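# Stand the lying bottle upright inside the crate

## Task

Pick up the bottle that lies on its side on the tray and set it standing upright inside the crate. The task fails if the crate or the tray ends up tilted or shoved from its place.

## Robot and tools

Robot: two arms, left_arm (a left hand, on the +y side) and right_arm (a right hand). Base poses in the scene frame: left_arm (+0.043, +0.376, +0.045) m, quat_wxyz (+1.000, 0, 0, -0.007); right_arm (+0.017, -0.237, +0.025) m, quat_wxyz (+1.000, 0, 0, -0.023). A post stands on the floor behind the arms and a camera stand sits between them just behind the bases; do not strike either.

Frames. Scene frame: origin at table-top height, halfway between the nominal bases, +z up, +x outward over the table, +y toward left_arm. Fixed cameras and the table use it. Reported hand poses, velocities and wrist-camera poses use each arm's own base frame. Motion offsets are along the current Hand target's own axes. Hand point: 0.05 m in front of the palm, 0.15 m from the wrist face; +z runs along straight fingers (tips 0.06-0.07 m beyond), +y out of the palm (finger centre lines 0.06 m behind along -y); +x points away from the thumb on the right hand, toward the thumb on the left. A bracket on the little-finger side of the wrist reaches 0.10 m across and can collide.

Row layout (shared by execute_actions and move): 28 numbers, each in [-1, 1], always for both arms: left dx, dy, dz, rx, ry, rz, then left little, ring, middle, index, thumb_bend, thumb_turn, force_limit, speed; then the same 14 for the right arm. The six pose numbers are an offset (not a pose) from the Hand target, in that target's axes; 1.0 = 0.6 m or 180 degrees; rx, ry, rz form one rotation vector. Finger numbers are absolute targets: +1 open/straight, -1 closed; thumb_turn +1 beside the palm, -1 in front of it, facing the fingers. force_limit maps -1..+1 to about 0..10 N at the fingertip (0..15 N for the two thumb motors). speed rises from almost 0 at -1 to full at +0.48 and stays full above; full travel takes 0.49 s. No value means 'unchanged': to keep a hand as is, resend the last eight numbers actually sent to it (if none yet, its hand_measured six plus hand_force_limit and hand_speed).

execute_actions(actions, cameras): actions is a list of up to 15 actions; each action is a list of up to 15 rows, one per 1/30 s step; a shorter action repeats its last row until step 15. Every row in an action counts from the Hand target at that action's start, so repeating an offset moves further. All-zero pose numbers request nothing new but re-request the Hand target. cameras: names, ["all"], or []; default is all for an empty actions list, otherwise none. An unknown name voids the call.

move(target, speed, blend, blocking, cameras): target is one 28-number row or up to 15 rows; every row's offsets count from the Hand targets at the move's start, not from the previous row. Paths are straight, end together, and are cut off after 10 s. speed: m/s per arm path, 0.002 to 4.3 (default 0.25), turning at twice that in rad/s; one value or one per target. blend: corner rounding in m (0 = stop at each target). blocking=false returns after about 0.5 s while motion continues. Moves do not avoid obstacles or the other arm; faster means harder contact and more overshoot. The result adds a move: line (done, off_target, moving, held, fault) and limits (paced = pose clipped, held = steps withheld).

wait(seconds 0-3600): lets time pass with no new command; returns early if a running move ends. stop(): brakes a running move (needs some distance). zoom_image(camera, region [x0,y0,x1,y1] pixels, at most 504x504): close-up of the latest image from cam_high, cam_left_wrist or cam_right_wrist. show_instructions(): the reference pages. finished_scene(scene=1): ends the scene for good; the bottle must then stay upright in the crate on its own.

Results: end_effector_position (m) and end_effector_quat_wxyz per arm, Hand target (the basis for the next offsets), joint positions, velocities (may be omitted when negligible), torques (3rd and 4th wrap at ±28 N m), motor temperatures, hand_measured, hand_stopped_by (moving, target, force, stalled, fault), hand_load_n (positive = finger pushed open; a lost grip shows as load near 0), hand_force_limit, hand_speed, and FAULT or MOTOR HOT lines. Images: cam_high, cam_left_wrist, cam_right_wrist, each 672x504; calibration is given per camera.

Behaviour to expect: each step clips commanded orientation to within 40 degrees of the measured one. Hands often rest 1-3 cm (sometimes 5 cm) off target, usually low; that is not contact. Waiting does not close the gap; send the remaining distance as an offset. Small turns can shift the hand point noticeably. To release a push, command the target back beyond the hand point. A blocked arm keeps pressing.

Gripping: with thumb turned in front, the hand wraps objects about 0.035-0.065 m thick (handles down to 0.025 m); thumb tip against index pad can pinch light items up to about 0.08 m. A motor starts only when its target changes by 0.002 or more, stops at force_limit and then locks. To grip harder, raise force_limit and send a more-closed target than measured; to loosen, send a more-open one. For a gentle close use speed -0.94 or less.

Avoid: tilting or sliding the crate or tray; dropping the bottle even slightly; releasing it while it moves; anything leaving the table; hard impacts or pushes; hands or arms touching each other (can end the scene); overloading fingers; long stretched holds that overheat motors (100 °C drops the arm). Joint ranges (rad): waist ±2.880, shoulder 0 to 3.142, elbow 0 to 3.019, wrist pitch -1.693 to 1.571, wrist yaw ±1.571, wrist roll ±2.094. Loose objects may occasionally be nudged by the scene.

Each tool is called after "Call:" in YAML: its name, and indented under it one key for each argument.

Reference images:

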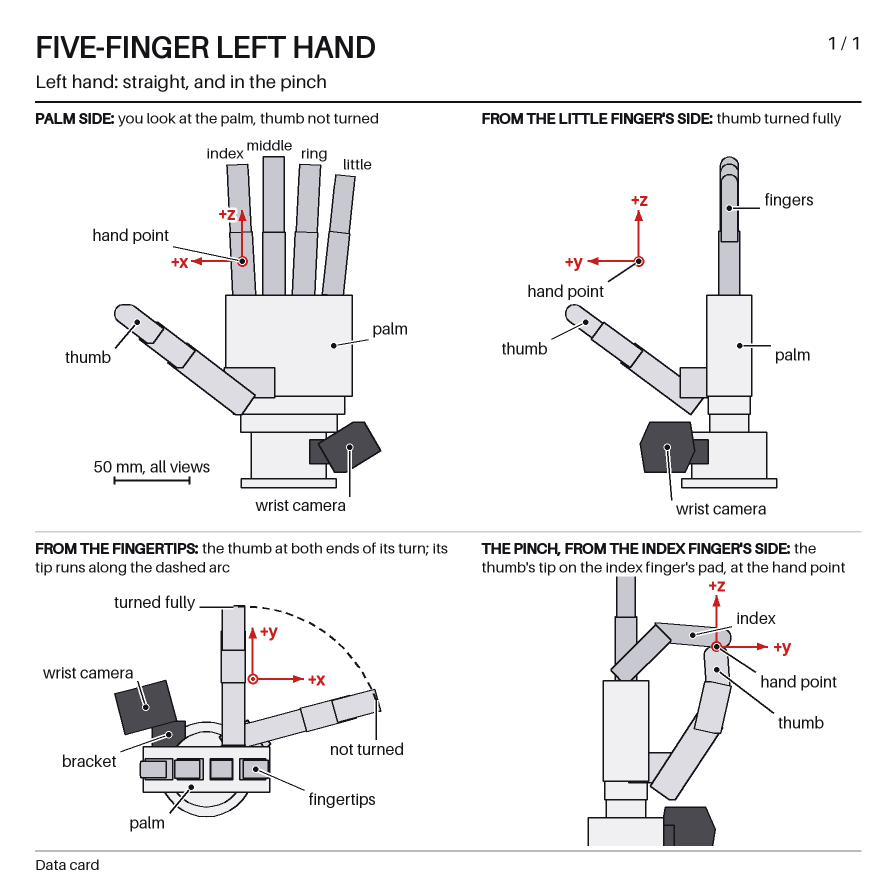

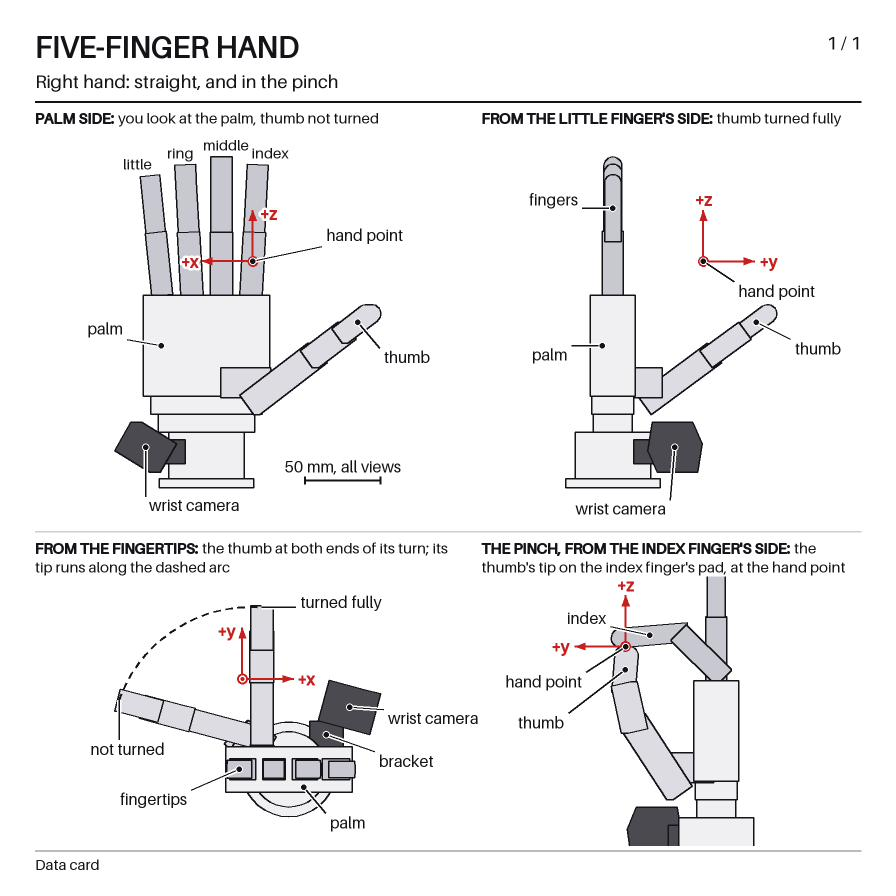

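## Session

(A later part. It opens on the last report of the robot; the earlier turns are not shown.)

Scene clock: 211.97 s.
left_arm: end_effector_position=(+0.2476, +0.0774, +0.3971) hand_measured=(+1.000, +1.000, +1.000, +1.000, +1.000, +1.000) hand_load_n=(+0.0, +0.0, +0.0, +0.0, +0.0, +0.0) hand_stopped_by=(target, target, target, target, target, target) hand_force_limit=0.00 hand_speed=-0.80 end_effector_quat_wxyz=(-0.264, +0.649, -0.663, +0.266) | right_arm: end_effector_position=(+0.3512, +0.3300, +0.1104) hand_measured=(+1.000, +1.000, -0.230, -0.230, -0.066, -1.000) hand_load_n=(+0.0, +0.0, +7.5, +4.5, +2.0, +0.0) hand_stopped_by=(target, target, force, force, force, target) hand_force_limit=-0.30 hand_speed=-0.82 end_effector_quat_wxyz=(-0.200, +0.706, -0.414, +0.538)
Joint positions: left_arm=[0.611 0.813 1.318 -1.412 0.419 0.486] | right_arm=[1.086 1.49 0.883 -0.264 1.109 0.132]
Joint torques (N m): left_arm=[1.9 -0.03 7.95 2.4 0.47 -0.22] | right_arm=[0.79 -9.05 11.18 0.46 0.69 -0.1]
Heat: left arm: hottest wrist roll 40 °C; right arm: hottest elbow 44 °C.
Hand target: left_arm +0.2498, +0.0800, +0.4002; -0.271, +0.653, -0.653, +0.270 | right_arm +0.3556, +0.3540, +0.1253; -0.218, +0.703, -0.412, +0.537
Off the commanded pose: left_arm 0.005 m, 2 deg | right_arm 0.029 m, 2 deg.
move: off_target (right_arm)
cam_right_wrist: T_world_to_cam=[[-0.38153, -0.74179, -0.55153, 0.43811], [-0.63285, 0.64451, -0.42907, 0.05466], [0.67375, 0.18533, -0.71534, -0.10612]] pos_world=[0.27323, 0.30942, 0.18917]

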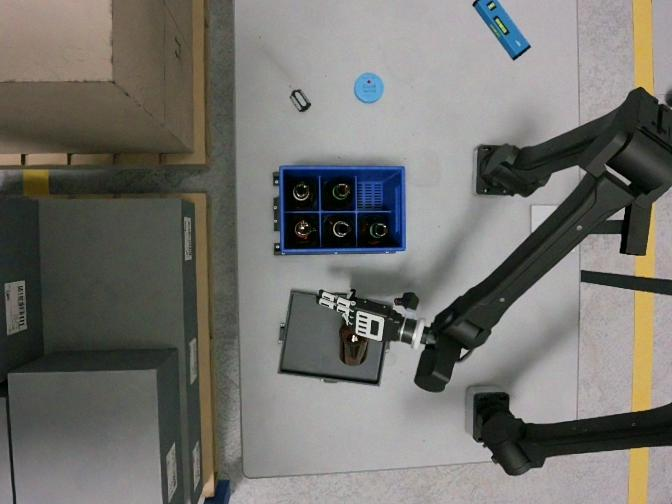

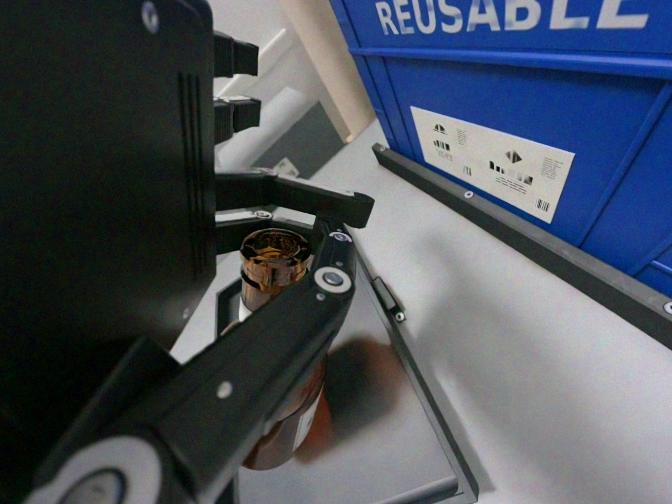

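Call:
execute_actions:
  actions:
    - [[0,0,0,0,0,0,1,1,1,1,1,1,0,-0.8,0,0,0,0,0,0,1,1,-0.9,-0.9,-0.03,-1,-0.3,-0.82]]
  cameras: ["cam_right_wrist"]

Scene clock: 214.20 s.
left_arm: end_effector_position=(+0.2476, +0.0774, +0.3971) hand_measured=(+1.000, +1.000, +1.000, +1.000, +1.000, +1.000) hand_load_n=(-0.5, +0.0, +0.0, -0.5, +0.0, +0.0) hand_stopped_by=(target, target, target, target, target, target) hand_force_limit=0.00 hand_speed=-0.80 end_effector_quat_wxyz=(-0.264, +0.649, -0.663, +0.266) | right_arm: end_effector_position=(+0.3512, +0.3299, +0.1104) hand_measured=(+1.000, +1.000, -0.230, -0.230, -0.030, -1.000) hand_load_n=(+0.0, +0.0, +7.5, +4.5, +0.0, +0.0) hand_stopped_by=(target, target, force, force, target, target) hand_force_limit=-0.30 hand_speed=-0.82 end_effector_quat_wxyz=(-0.200, +0.707, -0.414, +0.538)
Joint positions: left_arm=[0.611 0.813 1.318 -1.412 0.419 0.486] | right_arm=[1.086 1.49 0.883 -0.264 1.109 0.131]
Joint torques (N m): left_arm=[2.96 -0.26 8.17 2.14 0.53 -0.2] | right_arm=[0.79 -9.05 11.21 0.49 0.7 -0.11]
Heat: left arm: hottest wrist roll 40 °C; right arm: hottest elbow 45 °C.
Hand target: left_arm +0.2498, +0.0800, +0.4002; -0.271, +0.653, -0.653, +0.270 | right_arm +0.3556, +0.3540, +0.1253; -0.218, +0.703, -0.412, +0.537
Off the commanded pose: left_arm 0.005 m, 2 deg | right_arm 0.029 m, 2 deg.
cam_right_wrist: T_world_to_cam=[[-0.38148, -0.74228, -0.55091, 0.43812], [-0.63305, 0.64407, -0.42945, 0.05492], [0.67359, 0.18493, -0.7156, -0.1059]] pos_world=[0.27323, 0.30942, 0.18917]

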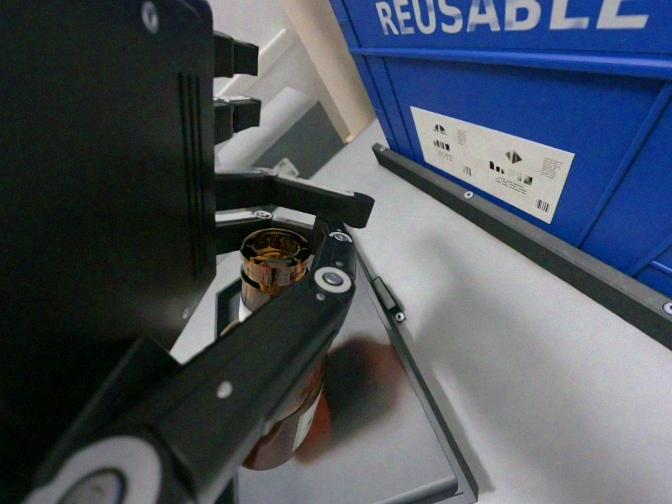

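Thumb load released, bottle steady. Move on to t=.5 with seat toward the base.

Call:
move:
  target:
    - [0,0,0,0,0,0,1,1,1,1,1,1,0,-0.8,-0.0172,-0.0437,-0.0103,0.0192,0.0102,-0.0505,1,1,-0.9,-0.9,-0.03,-1,-0.3,-0.82]
  speed: 0.04
  cameras: ["cam_high","cam_right_wrist"]

Call:
zoom_image:
  camera: "cam_high"
  region: [270, 250, 420, 400]

Call:
zoom_image:
  camera: "cam_right_wrist"
  region: [150, 180, 450, 504]

Scene clock: 217.27 s.
left_arm: end_effector_position=(+0.2476, +0.0774, +0.3971) hand_measured=(+1.000, +1.000, +1.000, +1.000, +1.000, +1.000) hand_load_n=(+0.0, +0.0, +0.0, +0.0, +0.0, +0.0) hand_stopped_by=(target, target, target, target, target, target) hand_force_limit=0.00 hand_speed=-0.80 end_effector_quat_wxyz=(-0.264, +0.649, -0.663, +0.266) | right_arm: end_effector_position=(+0.3546, +0.3536, +0.1269) hand_measured=(+1.000, +1.000, -0.230, -0.230, -0.030, -1.000) hand_load_n=(-0.5, +0.0, +7.5, +4.5, +0.0, +0.0) hand_stopped_by=(target, target, force, force, target, target) hand_force_limit=-0.30 hand_speed=-0.82 end_effector_quat_wxyz=(-0.169, +0.723, -0.342, +0.576)
Joint positions: left_arm=[0.611 0.813 1.318 -1.412 0.419 0.486] | right_arm=[1.129 1.546 0.945 -0.199 1.172 -0.083]
Joint torques (N m): left_arm=[2.49 -0.21 8.18 2.24 0.52 -0.23] | right_arm=[0.73 -9.93 11.14 0.76 0.67 -0.11]
Heat: left arm: hottest wrist roll 40 °C; right arm: hottest elbow 45 °C.
Hand target: left_arm +0.2498, +0.0800, +0.4002; -0.271, +0.653, -0.653, +0.270 | right_arm +0.3580, +0.3780, +0.1411; -0.190, +0.718, -0.342, +0.576
Off the commanded pose: left_arm 0.005 m, 2 deg | right_arm 0.028 m, 2 deg.
move: off_target (right_arm)
cam_right_wrist: T_world_to_cam=[[-0.30844, -0.84405, -0.43867, 0.46198], [-0.65275, 0.52326, -0.54784, 0.11364], [0.69194, 0.11737, -0.71235, -0.08371]] pos_world=[0.27459, 0.3403, 0.20528]

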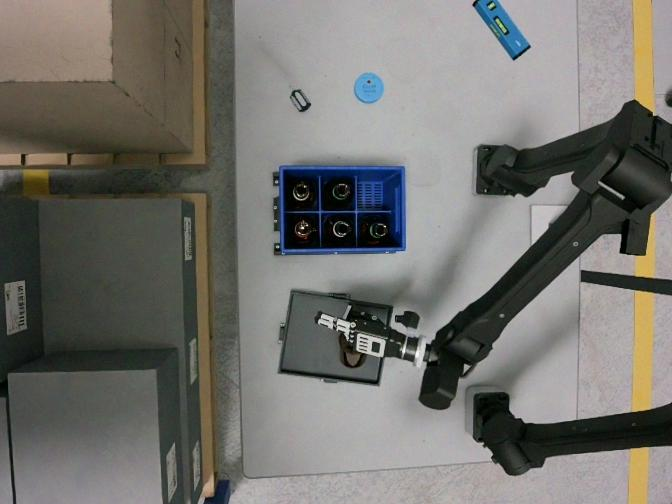

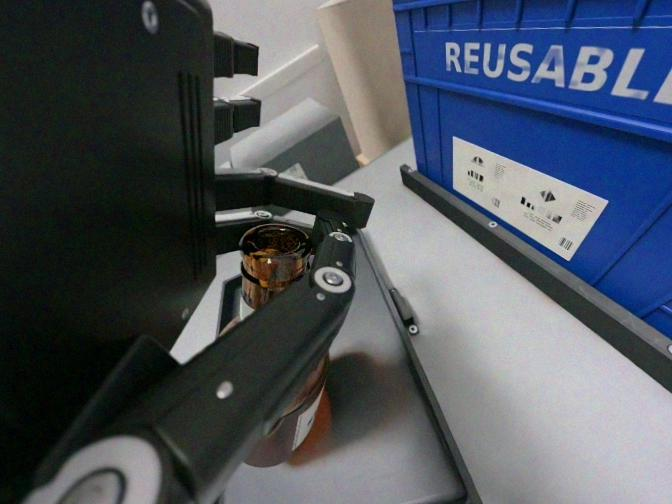

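Scaled by 3.360 from the camera's image (finer frame: 960x720).

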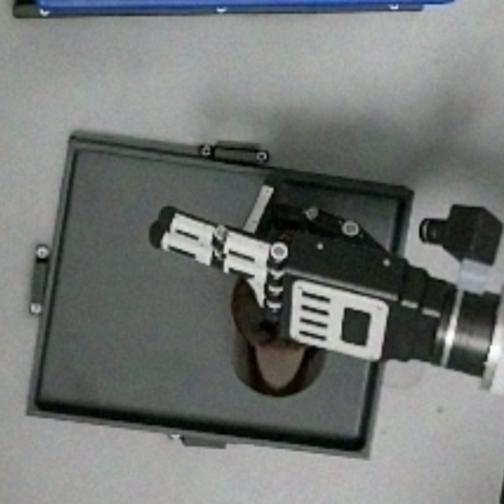

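Scaled by 1.556 from the camera's image (finer frame: 960x720).

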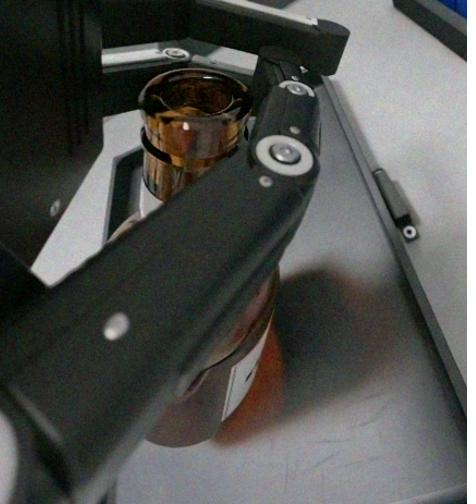

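Call:
move:
  target:
    - [0,0,0,0,0,0,1,1,1,1,1,1,0,-0.8,-0.042,0.0218,0.0107,0,0,0,1,1,-0.9,-0.9,-0.03,-1,-0.3,-0.82]
  speed: 0.025
  cameras: ["cam_high","cam_right_wrist"]

Call:
zoom_image:
  camera: "cam_right_wrist"
  region: [150, 180, 450, 504]

Call:
zoom_image:
  camera: "cam_high"
  region: [270, 250, 420, 400]

Scene clock: 220.43 s.
left_arm: end_effector_position=(+0.2476, +0.0774, +0.3971) hand_measured=(+1.000, +1.000, +1.000, +1.000, +1.000, +1.000) hand_load_n=(+0.0, -0.5, +0.0, +0.0, +0.0, -0.5) hand_stopped_by=(target, target, target, target, target, target) hand_force_limit=0.00 hand_speed=-0.80 end_effector_quat_wxyz=(-0.264, +0.649, -0.663, +0.266) | right_arm: end_effector_position=(+0.3565, +0.3634, +0.1036) hand_measured=(+1.000, +1.000, -0.230, -0.230, -0.030, -1.000) hand_load_n=(+0.0, +0.0, +7.5, +4.0, +0.0, +0.5) hand_stopped_by=(target, target, force, force, target, target) hand_force_limit=-0.30 hand_speed=-0.82 end_effector_quat_wxyz=(-0.169, +0.723, -0.340, +0.577)
Joint positions: left_arm=[0.611 0.813 1.318 -1.412 0.419 0.486] | right_arm=[1.135 1.609 0.945 -0.138 1.177 -0.084]
Joint torques (N m): left_arm=[1.67 -0.38 8.28 2.32 0.47 -0.22] | right_arm=[0.85 -10.46 10.17 0.85 0.67 -0.01]
Heat: left arm: hottest wrist roll 40 °C; right arm: hottest elbow 45 °C.
Hand target: left_arm +0.2498, +0.0800, +0.4002; -0.271, +0.653, -0.653, +0.270 | right_arm +0.3579, +0.3861, +0.1132; -0.190, +0.718, -0.342, +0.576
Off the commanded pose: left_arm 0.005 m, 2 deg | right_arm 0.025 m, 2 deg.
move: off_target (right_arm)
cam_right_wrist: T_world_to_cam=[[-0.30507, -0.84665, -0.43602, 0.46007], [-0.65296, 0.51924, -0.55139, 0.09888], [0.69323, 0.11649, -0.71124, -0.10311]] pos_world=[0.2764, 0.35019, 0.18178]

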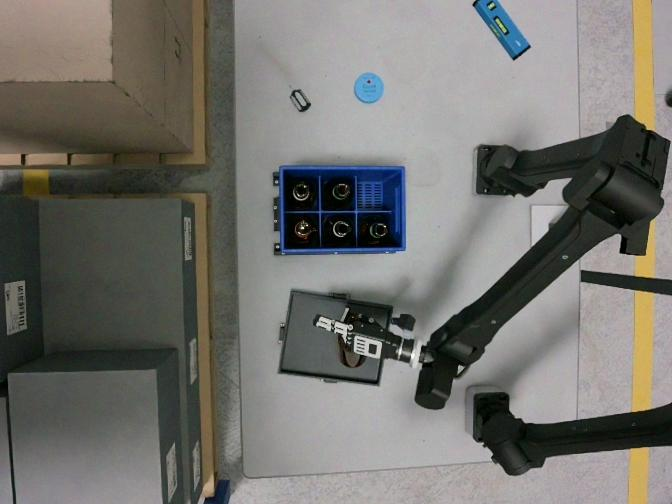

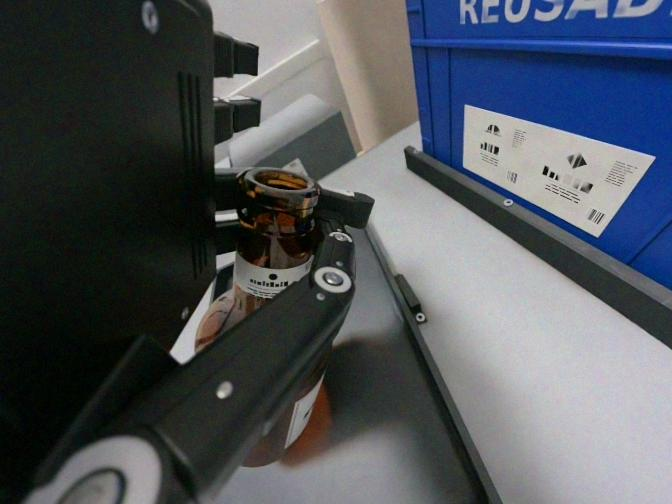

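Scaled by 1.556 from the camera's image (finer frame: 960x720).

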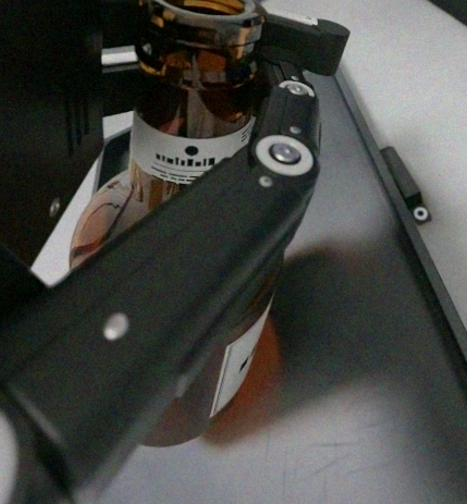

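Scaled by 3.360 from the camera's image (finer frame: 960x720).

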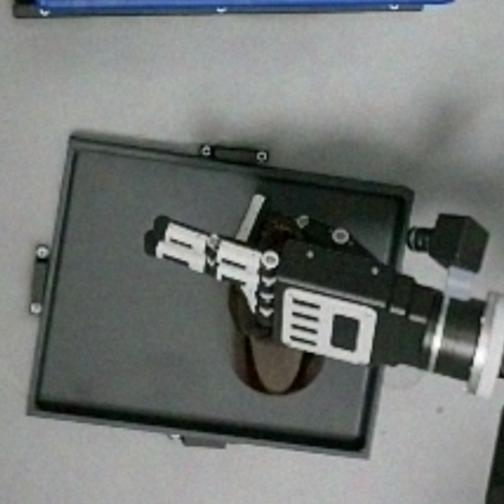

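Call:
execute_actions:
  actions:
    - [[0,0,0,0,0,0,1,1,1,1,1,1,0,-0.8,0,0,0,0,0,0,1,1,-0.9,-0.9,-0.25,-1,-0.1,-0.82]]
  cameras: []

Call:
move:
  target:
    - [0,0,0,0,0,0,1,1,1,1,1,1,0,-0.8,0.0223,-0.053,-0.0128,0.0192,0.0102,-0.0505,1,1,-0.9,-0.9,-0.25,-1,-0.1,-0.82]
  speed: 0.04
  cameras: ["cam_high","cam_right_wrist"]

Call:
zoom_image:
  camera: "cam_right_wrist"
  region: [150, 180, 450, 504]

Call:
zoom_image:
  camera: "cam_high"
  region: [270, 250, 420, 400]

Scene clock: 221.57 s.
left_arm: end_effector_position=(+0.2476, +0.0774, +0.3971) hand_measured=(+1.000, +1.000, +1.000, +1.000, +1.000, +1.000) hand_load_n=(+0.0, +0.0, +0.0, +0.0, +0.0, +0.0) hand_stopped_by=(target, target, target, target, target, target) hand_force_limit=0.00 hand_speed=-0.80 end_effector_quat_wxyz=(-0.264, +0.649, -0.663, +0.266) | right_arm: end_effector_position=(+0.3566, +0.3635, +0.1036) hand_measured=(+1.000, +1.000, -0.230, -0.230, -0.084, -1.000) hand_load_n=(+0.0, -0.5, +8.0, +4.5, +7.5, +0.5) hand_stopped_by=(target, target, force, force, force, target) hand_force_limit=-0.10 hand_speed=-0.82 end_effector_quat_wxyz=(-0.169, +0.723, -0.340, +0.577)
Joint positions: left_arm=[0.611 0.813 1.318 -1.412 0.419 0.486] | right_arm=[1.135 1.609 0.945 -0.138 1.177 -0.084]
Joint torques (N m): left_arm=[1.85 -0.44 8.21 2.22 0.43 -0.22] | right_arm=[0.73 -10.64 10.17 0.77 0.68 -0.01]
Heat: left arm: hottest wrist roll 40 °C; right arm: hottest elbow 45 °C.
Hand target: left_arm +0.2498, +0.0800, +0.4002; -0.271, +0.653, -0.653, +0.270 | right_arm +0.3579, +0.3861, +0.1132; -0.190, +0.718, -0.342, +0.576
Off the commanded pose: left_arm 0.005 m, 2 deg | right_arm 0.025 m, 2 deg.

Scene clock: 224.50 s.
left_arm: end_effector_position=(+0.2476, +0.0774, +0.3971) hand_measured=(+1.000, +1.000, +1.000, +1.000, +1.000, +1.000) hand_load_n=(+0.0, +0.0, +0.0, +0.0, +0.0, +0.0) hand_stopped_by=(target, target, target, target, target, target) hand_force_limit=0.00 hand_speed=-0.80 end_effector_quat_wxyz=(-0.264, +0.649, -0.663, +0.266) | right_arm: end_effector_position=(+0.3586, +0.3766, +0.1331) hand_measured=(+1.000, +1.000, -0.230, -0.230, -0.084, -1.000) hand_load_n=(+0.0, +0.0, +8.0, +4.5, +7.5, +0.5) hand_stopped_by=(target, target, force, force, force, target) hand_force_limit=-0.10 hand_speed=-0.82 end_effector_quat_wxyz=(-0.141, +0.732, -0.269, +0.609)
Joint positions: left_arm=[0.611 0.813 1.318 -1.412 0.419 0.486] | right_arm=[1.162 1.613 0.976 -0.034 1.214 -0.352]
Joint torques (N m): left_arm=[2.14 -0.26 8.25 2.35 0.51 -0.23] | right_arm=[0.67 -10.75 10.89 0.79 0.63 -0.12]
Heat: left arm: hottest wrist roll 40 °C; right arm: hottest elbow 45 °C.
Hand target: left_arm +0.2498, +0.0800, +0.4002; -0.271, +0.653, -0.653, +0.270 | right_arm +0.3606, +0.3997, +0.1456; -0.159, +0.727, -0.270, +0.611
Off the commanded pose: left_arm 0.005 m, 2 deg | right_arm 0.026 m, 2 deg.
move: off_target (right_arm)
cam_right_wrist: T_world_to_cam=[[-0.23156, -0.91999, -0.31624, 0.47003], [-0.65892, 0.38748, -0.64474, 0.17387], [0.71568, 0.05909, -0.69592, -0.07359]] pos_world=[0.27607, 0.3694, 0.20953]

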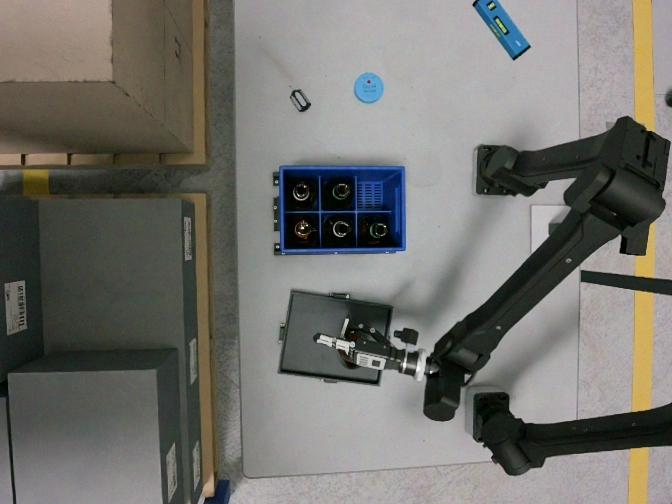

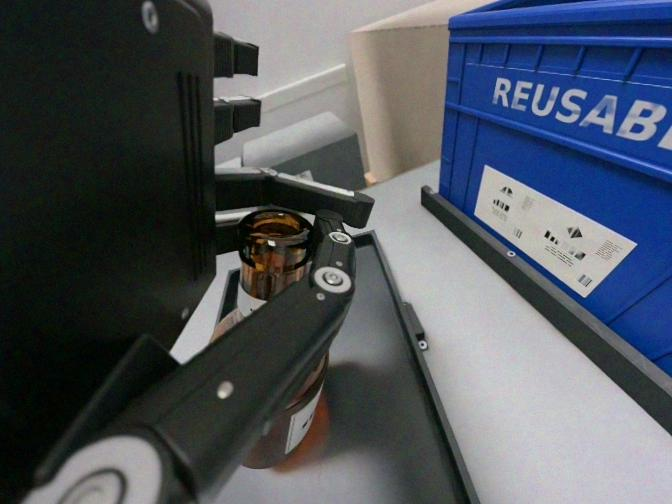

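Scaled by 1.556 from the camera's image (finer frame: 960x720).

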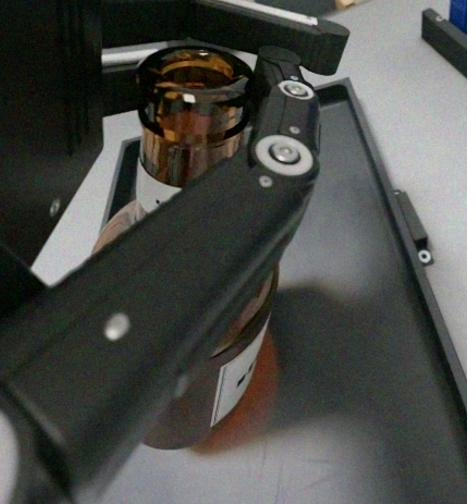

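Scaled by 3.360 from the camera's image (finer frame: 960x720).

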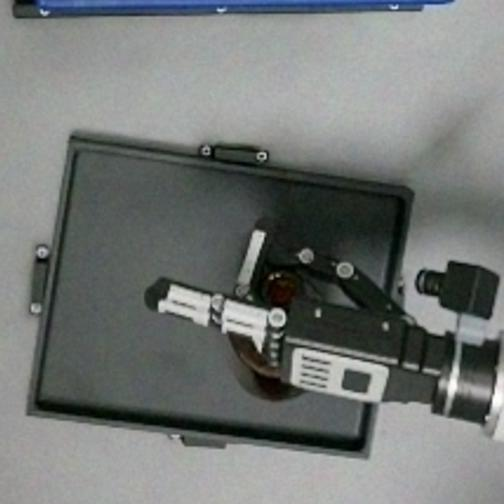

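Call:
zoom_image:
  camera: "cam_right_wrist"
  region: [200, 360, 344, 504]

Call:
zoom_image:
  camera: "cam_high"
  region: [320, 310, 400, 390]

Scaled by 3.500 from the camera's image (finer frame: 960x720).

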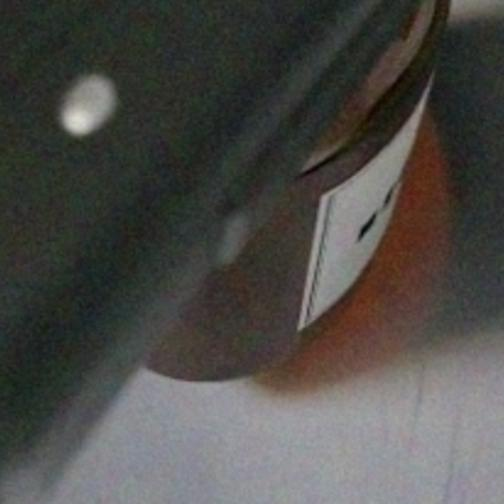

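Scaled by 6.300 from the camera's image (finer frame: 960x720).

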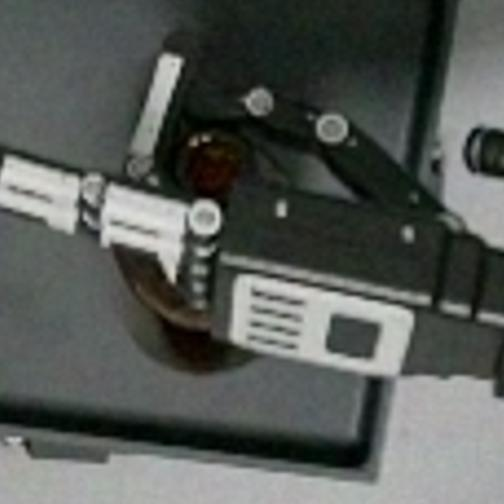

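Call:
move:
  target:
    - [0,0,0,0,0,0,1,1,1,1,1,1,0,-0.8,-0.0055,-0.0387,-0.004,0.0192,0.0102,-0.0505,1,1,-0.9,-0.9,-0.25,-1,-0.1,-0.82]
  speed: 0.04
  cameras: ["cam_high","cam_right_wrist"]

Call:
zoom_image:
  camera: "cam_high"
  region: [320, 310, 400, 390]

Call:
zoom_image:
  camera: "cam_right_wrist"
  region: [150, 180, 450, 504]

Scene clock: 229.33 s.
left_arm: end_effector_position=(+0.2476, +0.0774, +0.3971) hand_measured=(+1.000, +1.000, +1.000, +1.000, +1.000, +1.000) hand_load_n=(+0.0, +0.0, +0.0, +0.0, +0.0, +0.0) hand_stopped_by=(target, target, target, target, target, target) hand_force_limit=0.00 hand_speed=-0.80 end_effector_quat_wxyz=(-0.264, +0.649, -0.663, +0.266) | right_arm: end_effector_position=(+0.3617, +0.3988, +0.1454) hand_measured=(+1.000, +1.000, -0.230, -0.230, -0.084, -1.000) hand_load_n=(+0.0, +0.0, +8.0, +4.5, +7.5, +0.5) hand_stopped_by=(target, target, force, force, force, target) hand_force_limit=-0.10 hand_speed=-0.82 end_effector_quat_wxyz=(-0.112, +0.737, -0.194, +0.638)
Joint positions: left_arm=[0.611 0.813 1.318 -1.412 0.419 0.486] | right_arm=[1.191 1.667 1.002 0.158 1.235 -0.657]
Joint torques (N m): left_arm=[1.38 0.32 8.2 2.33 0.47 -0.25] | right_arm=[0.67 -11.28 10.71 0.92 0.55 -0.11]
Heat: left arm: hottest wrist roll 40 °C; right arm: hottest elbow 45 °C.
Hand target: left_arm +0.2498, +0.0800, +0.4002; -0.271, +0.653, -0.653, +0.270 | right_arm +0.3626, +0.4203, +0.1566; -0.128, +0.731, -0.195, +0.641
Off the commanded pose: left_arm 0.005 m, 2 deg | right_arm 0.024 m, 2 deg.
move: off_target (right_arm)
cam_right_wrist: T_world_to_cam=[[-0.15641, -0.97098, -0.18095, 0.46861], [-0.65102, 0.23913, -0.72041, 0.24255], [0.74277, 0.00512, -0.66953, -0.06066]] pos_world=[0.27626, 0.39731, 0.21892]

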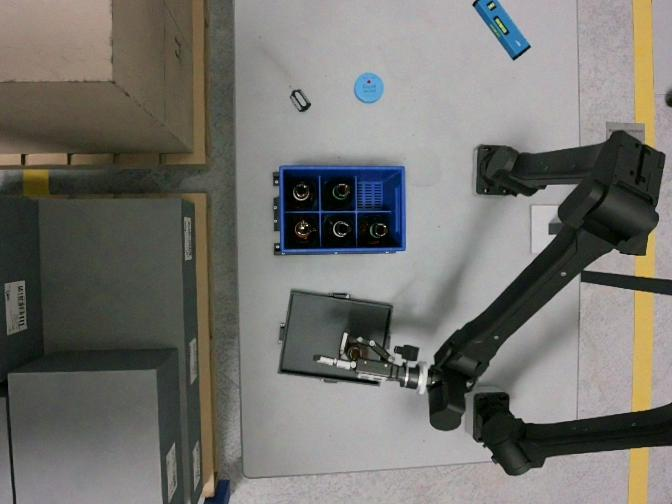

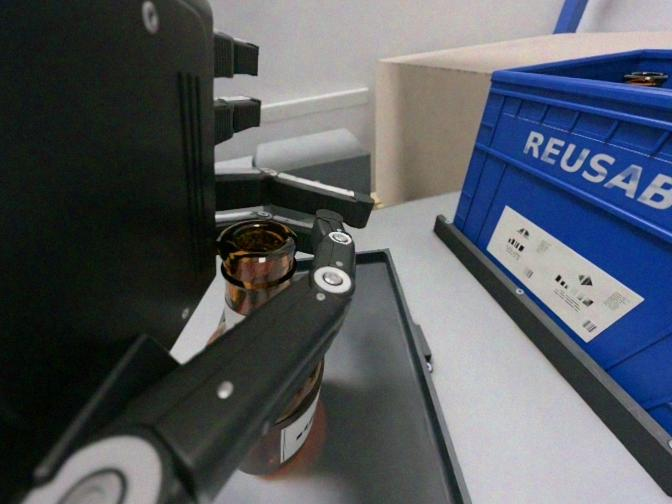

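Scaled by 6.300 from the camera's image (finer frame: 960x720).

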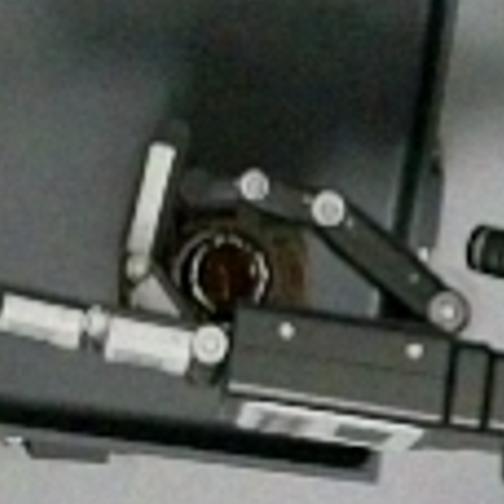

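Scaled by 1.556 from the camera's image (finer frame: 960x720).

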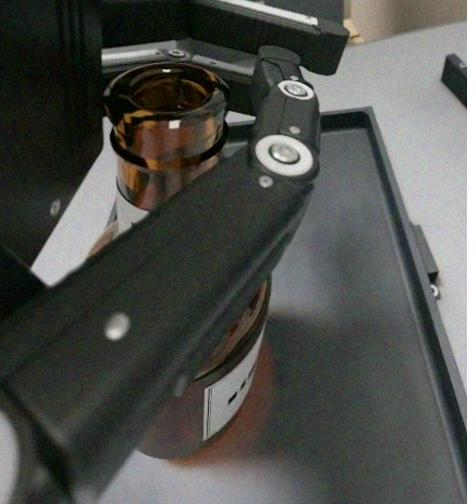

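Call:
move:
  target:
    - [0,0,0,0,0,0,1,1,1,1,1,1,0,-0.8,-0.006,-0.033,0.0007,0.0192,0.0102,-0.0505,1,1,-0.9,-0.9,-0.25,-1,-0.1,-0.82]
  speed: 0.04
  cameras: ["cam_high","cam_right_wrist"]

Call:
zoom_image:
  camera: "cam_high"
  region: [320, 310, 400, 390]

Call:
zoom_image:
  camera: "cam_right_wrist"
  region: [150, 180, 450, 504]

Scene clock: 234.47 s.
left_arm: end_effector_position=(+0.2476, +0.0774, +0.3971) hand_measured=(+1.000, +1.000, +1.000, +1.000, +1.000, +1.000) hand_load_n=(+0.0, +0.0, +0.0, +0.0, +0.0, +0.0) hand_stopped_by=(target, target, target, target, target, target) hand_force_limit=0.00 hand_speed=-0.80 end_effector_quat_wxyz=(-0.264, +0.649, -0.663, +0.266) | right_arm: end_effector_position=(+0.3651, +0.4189, +0.1525) hand_measured=(+1.000, +1.000, -0.230, -0.230, -0.084, -1.000) hand_load_n=(+0.0, +0.0, +8.0, +5.0, +7.5, +0.5) hand_stopped_by=(target, target, force, force, force, target) hand_force_limit=-0.10 hand_speed=-0.82 end_effector_quat_wxyz=(-0.080, +0.735, -0.118, +0.663)
Joint positions: left_arm=[0.611 0.813 1.318 -1.412 0.419 0.486] | right_arm=[1.212 1.731 1.018 0.382 1.235 -0.977]
Joint torques (N m): left_arm=[2.49 1.14 8.32 2.3 0.56 -0.25] | right_arm=[0.67 -12.28 10.33 0.98 0.26 -0.12]
Heat: left arm: hottest wrist roll 40 °C; right arm: hottest elbow 46 °C.
Hand target: left_arm +0.2498, +0.0800, +0.4002; -0.271, +0.653, -0.653, +0.270 | right_arm +0.3650, +0.4396, +0.1620; -0.096, +0.730, -0.120, +0.666
Off the commanded pose: left_arm 0.005 m, 2 deg | right_arm 0.023 m, 2 deg.
move: off_target (right_arm)
cam_right_wrist: T_world_to_cam=[[-0.08835, -0.99543, -0.03625, 0.45319], [-0.62843, 0.08394, -0.77332, 0.30996], [0.77283, -0.04554, -0.63298, -0.05387]] pos_world=[0.27646, 0.42265, 0.22203]

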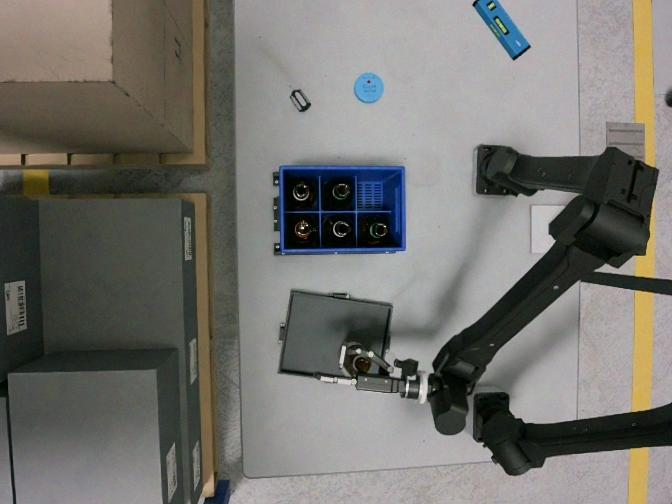

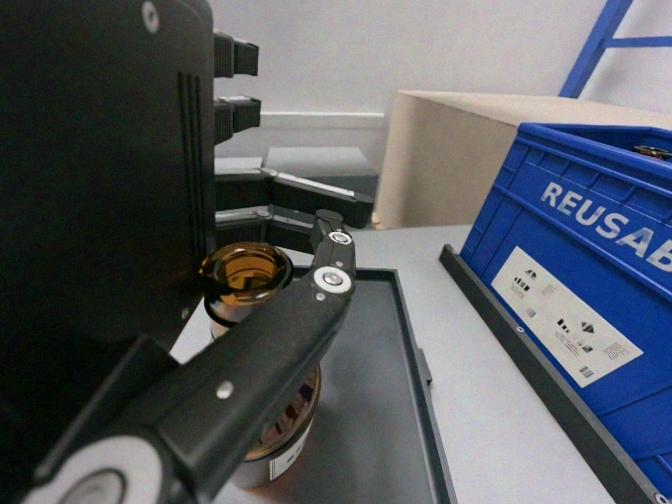

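Scaled by 6.300 from the camera's image (finer frame: 960x720).

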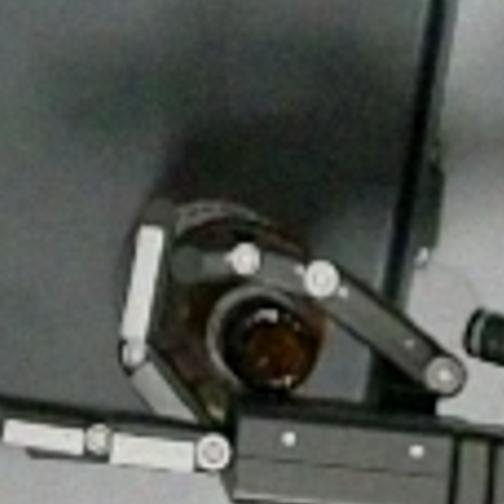

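Scaled by 1.556 from the camera's image (finer frame: 960x720).

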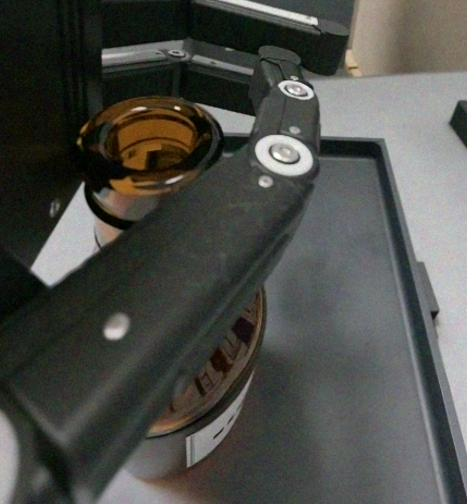

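Call:
move:
  target:
    - [0,0,0,0,0,0,1,1,1,1,1,1,0,-0.8,-0.0028,-0.0295,0.004,0.0192,0.0102,-0.0505,1,1,-0.9,-0.9,-0.25,-1,-0.1,-0.82]
  speed: 0.03
  cameras: ["cam_high","cam_right_wrist"]

Call:
zoom_image:
  camera: "cam_high"
  region: [320, 310, 400, 390]

Call:
zoom_image:
  camera: "cam_right_wrist"
  region: [150, 180, 450, 504]

Scene clock: 239.17 s.
left_arm: end_effector_position=(+0.2476, +0.0774, +0.3971) hand_measured=(+1.000, +1.000, +1.000, +1.000, +1.000, +1.000) hand_load_n=(+0.0, +0.0, +0.0, +0.0, +0.0, +0.0) hand_stopped_by=(target, target, target, target, target, target) hand_force_limit=0.00 hand_speed=-0.80 end_effector_quat_wxyz=(-0.264, +0.649, -0.663, +0.266) | right_arm: end_effector_position=(+0.3688, +0.4371, +0.1566) hand_measured=(+1.000, +1.000, -0.230, -0.230, -0.084, -1.000) hand_load_n=(+0.0, +0.0, +8.0, +4.5, +7.5, +0.5) hand_stopped_by=(target, target, force, force, force, target) hand_force_limit=-0.10 hand_speed=-0.82 end_effector_quat_wxyz=(-0.048, +0.728, -0.041, +0.682)
Joint positions: left_arm=[0.611 0.813 1.318 -1.412 0.419 0.486] | right_arm=[1.226 1.795 1.031 0.583 1.206 -1.276]
Joint torques (N m): left_arm=[1.96 -0.38 8.24 2.11 0.51 -0.22] | right_arm=[0.62 -12.81 10.14 0.98 0.13 -0.1]
Heat: left arm: hottest wrist roll 40 °C; right arm: hottest elbow 46 °C.
Hand target: left_arm +0.2498, +0.0800, +0.4002; -0.271, +0.653, -0.653, +0.270 | right_arm +0.3681, +0.4569, +0.1654; -0.062, +0.723, -0.043, +0.687
Off the commanded pose: left_arm 0.005 m, 2 deg | right_arm 0.022 m, 2 deg.
move: off_target (right_arm)
cam_right_wrist: T_world_to_cam=[[-0.02283, -0.99311, 0.11498, 0.42289], [-0.59612, -0.07881, -0.79902, 0.37714], [0.80257, -0.08678, -0.59021, -0.05294]] pos_world=[0.27696, 0.44511, 0.22148]

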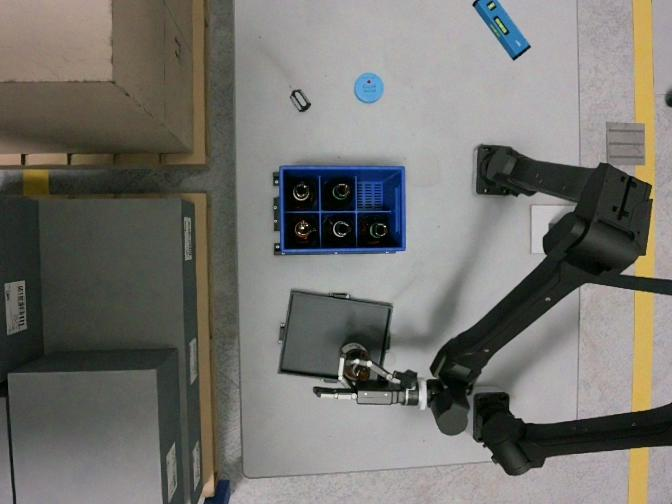

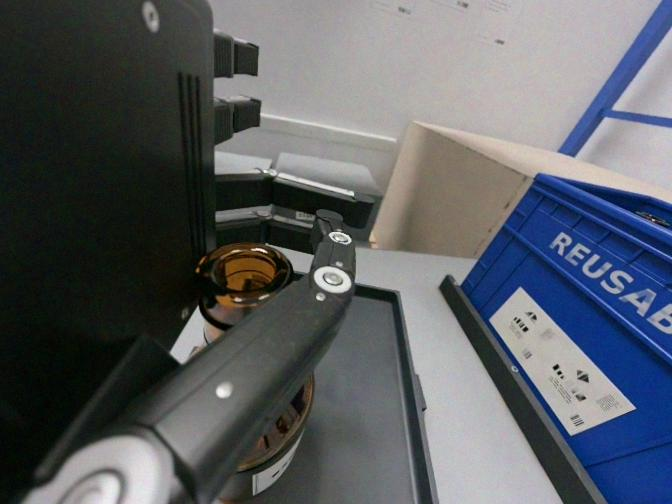

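Scaled by 6.300 from the camera's image (finer frame: 960x720).

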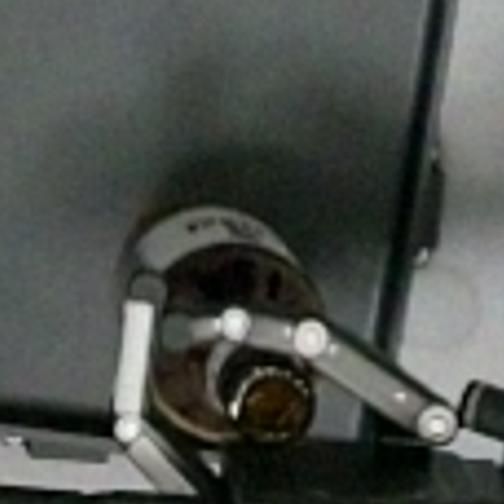

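Scaled by 1.556 from the camera's image (finer frame: 960x720).

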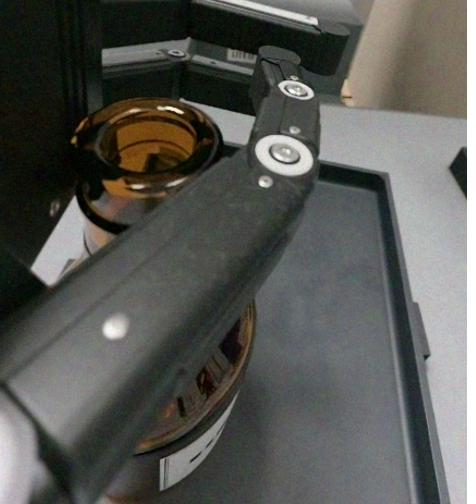

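Call:
move:
  target:
    - [0,0,0,0,0,0,1,1,1,1,1,1,0,-0.8,-0.0022,-0.0315,0.0028,0.0192,0.0102,-0.0505,1,1,-0.9,-0.9,-0.25,-1,-0.1,-0.82]
  speed: 0.03
  cameras: ["cam_high","cam_right_wrist"]

Call:
zoom_image:
  camera: "cam_high"
  region: [320, 310, 400, 390]

Call:
zoom_image:
  camera: "cam_right_wrist"
  region: [150, 180, 450, 504]

Scene clock: 243.47 s.
left_arm: end_effector_position=(+0.2476, +0.0774, +0.3971) hand_measured=(+1.000, +1.000, +1.000, +1.000, +1.000, +1.000) hand_load_n=(+0.0, +0.0, +0.0, +0.0, +0.0, -0.5) hand_stopped_by=(target, target, target, target, target, target) hand_force_limit=0.00 hand_speed=-0.80 end_effector_quat_wxyz=(-0.264, +0.649, -0.663, +0.266) | right_arm: end_effector_position=(+0.3715, +0.4544, +0.1588) hand_measured=(+1.000, +1.000, -0.230, -0.230, -0.084, -1.000) hand_load_n=(+0.0, +0.0, +8.0, +4.5, +7.5, +0.5) hand_stopped_by=(target, target, force, force, force, target) hand_force_limit=-0.10 hand_speed=-0.82 end_effector_quat_wxyz=(-0.013, +0.716, +0.036, +0.697)
Joint positions: left_arm=[0.611 0.813 1.318 -1.412 0.419 0.486] | right_arm=[1.237 1.856 1.049 0.732 1.168 -1.535]
Joint torques (N m): left_arm=[2.78 0.03 8.01 2.3 0.47 -0.13] | right_arm=[0.62 -13.33 10.06 0.99 -0.07 -0.15]
Heat: left arm: hottest wrist roll 40 °C; right arm: hottest elbow 46 °C.
Hand target: left_arm +0.2498, +0.0800, +0.4002; -0.271, +0.653, -0.653, +0.270 | right_arm +0.3692, +0.4759, +0.1669; -0.029, +0.711, +0.034, +0.702
Off the commanded pose: left_arm 0.005 m, 2 deg | right_arm 0.023 m, 2 deg.
move: off_target (right_arm)
cam_right_wrist: T_world_to_cam=[[0.02935, -0.96279, 0.26864, 0.38229], [-0.55325, -0.23949, -0.79785, 0.43877], [0.8325, -0.12521, -0.53969, -0.05397]] pos_world=[0.27646, 0.46639, 0.21824]

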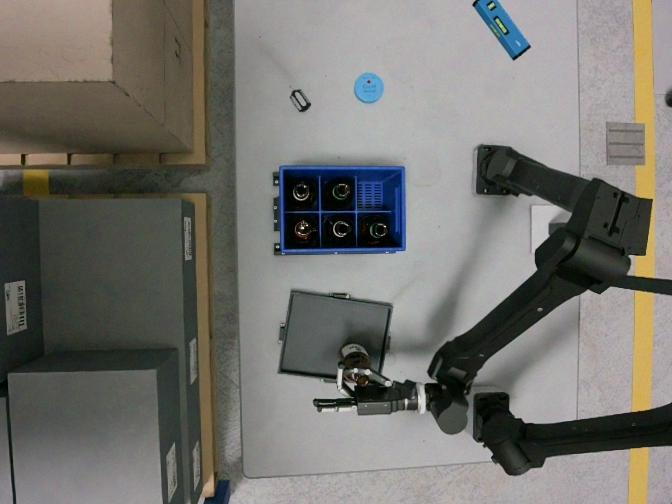

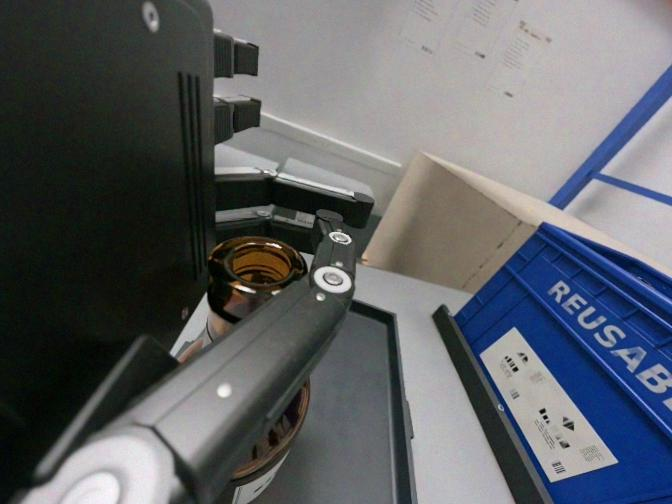

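Scaled by 6.300 from the camera's image (finer frame: 960x720).

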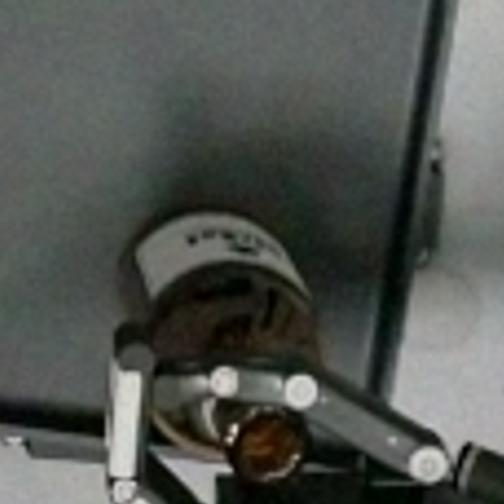

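Scaled by 1.556 from the camera's image (finer frame: 960x720).

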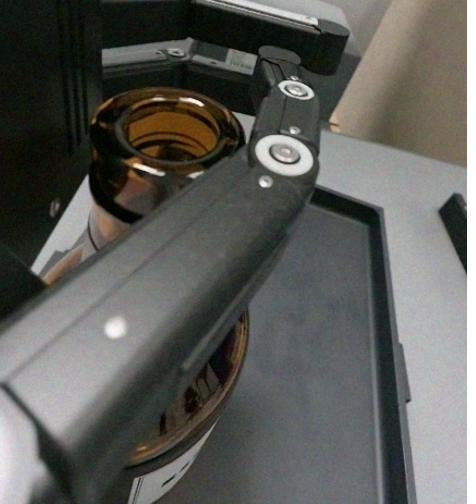

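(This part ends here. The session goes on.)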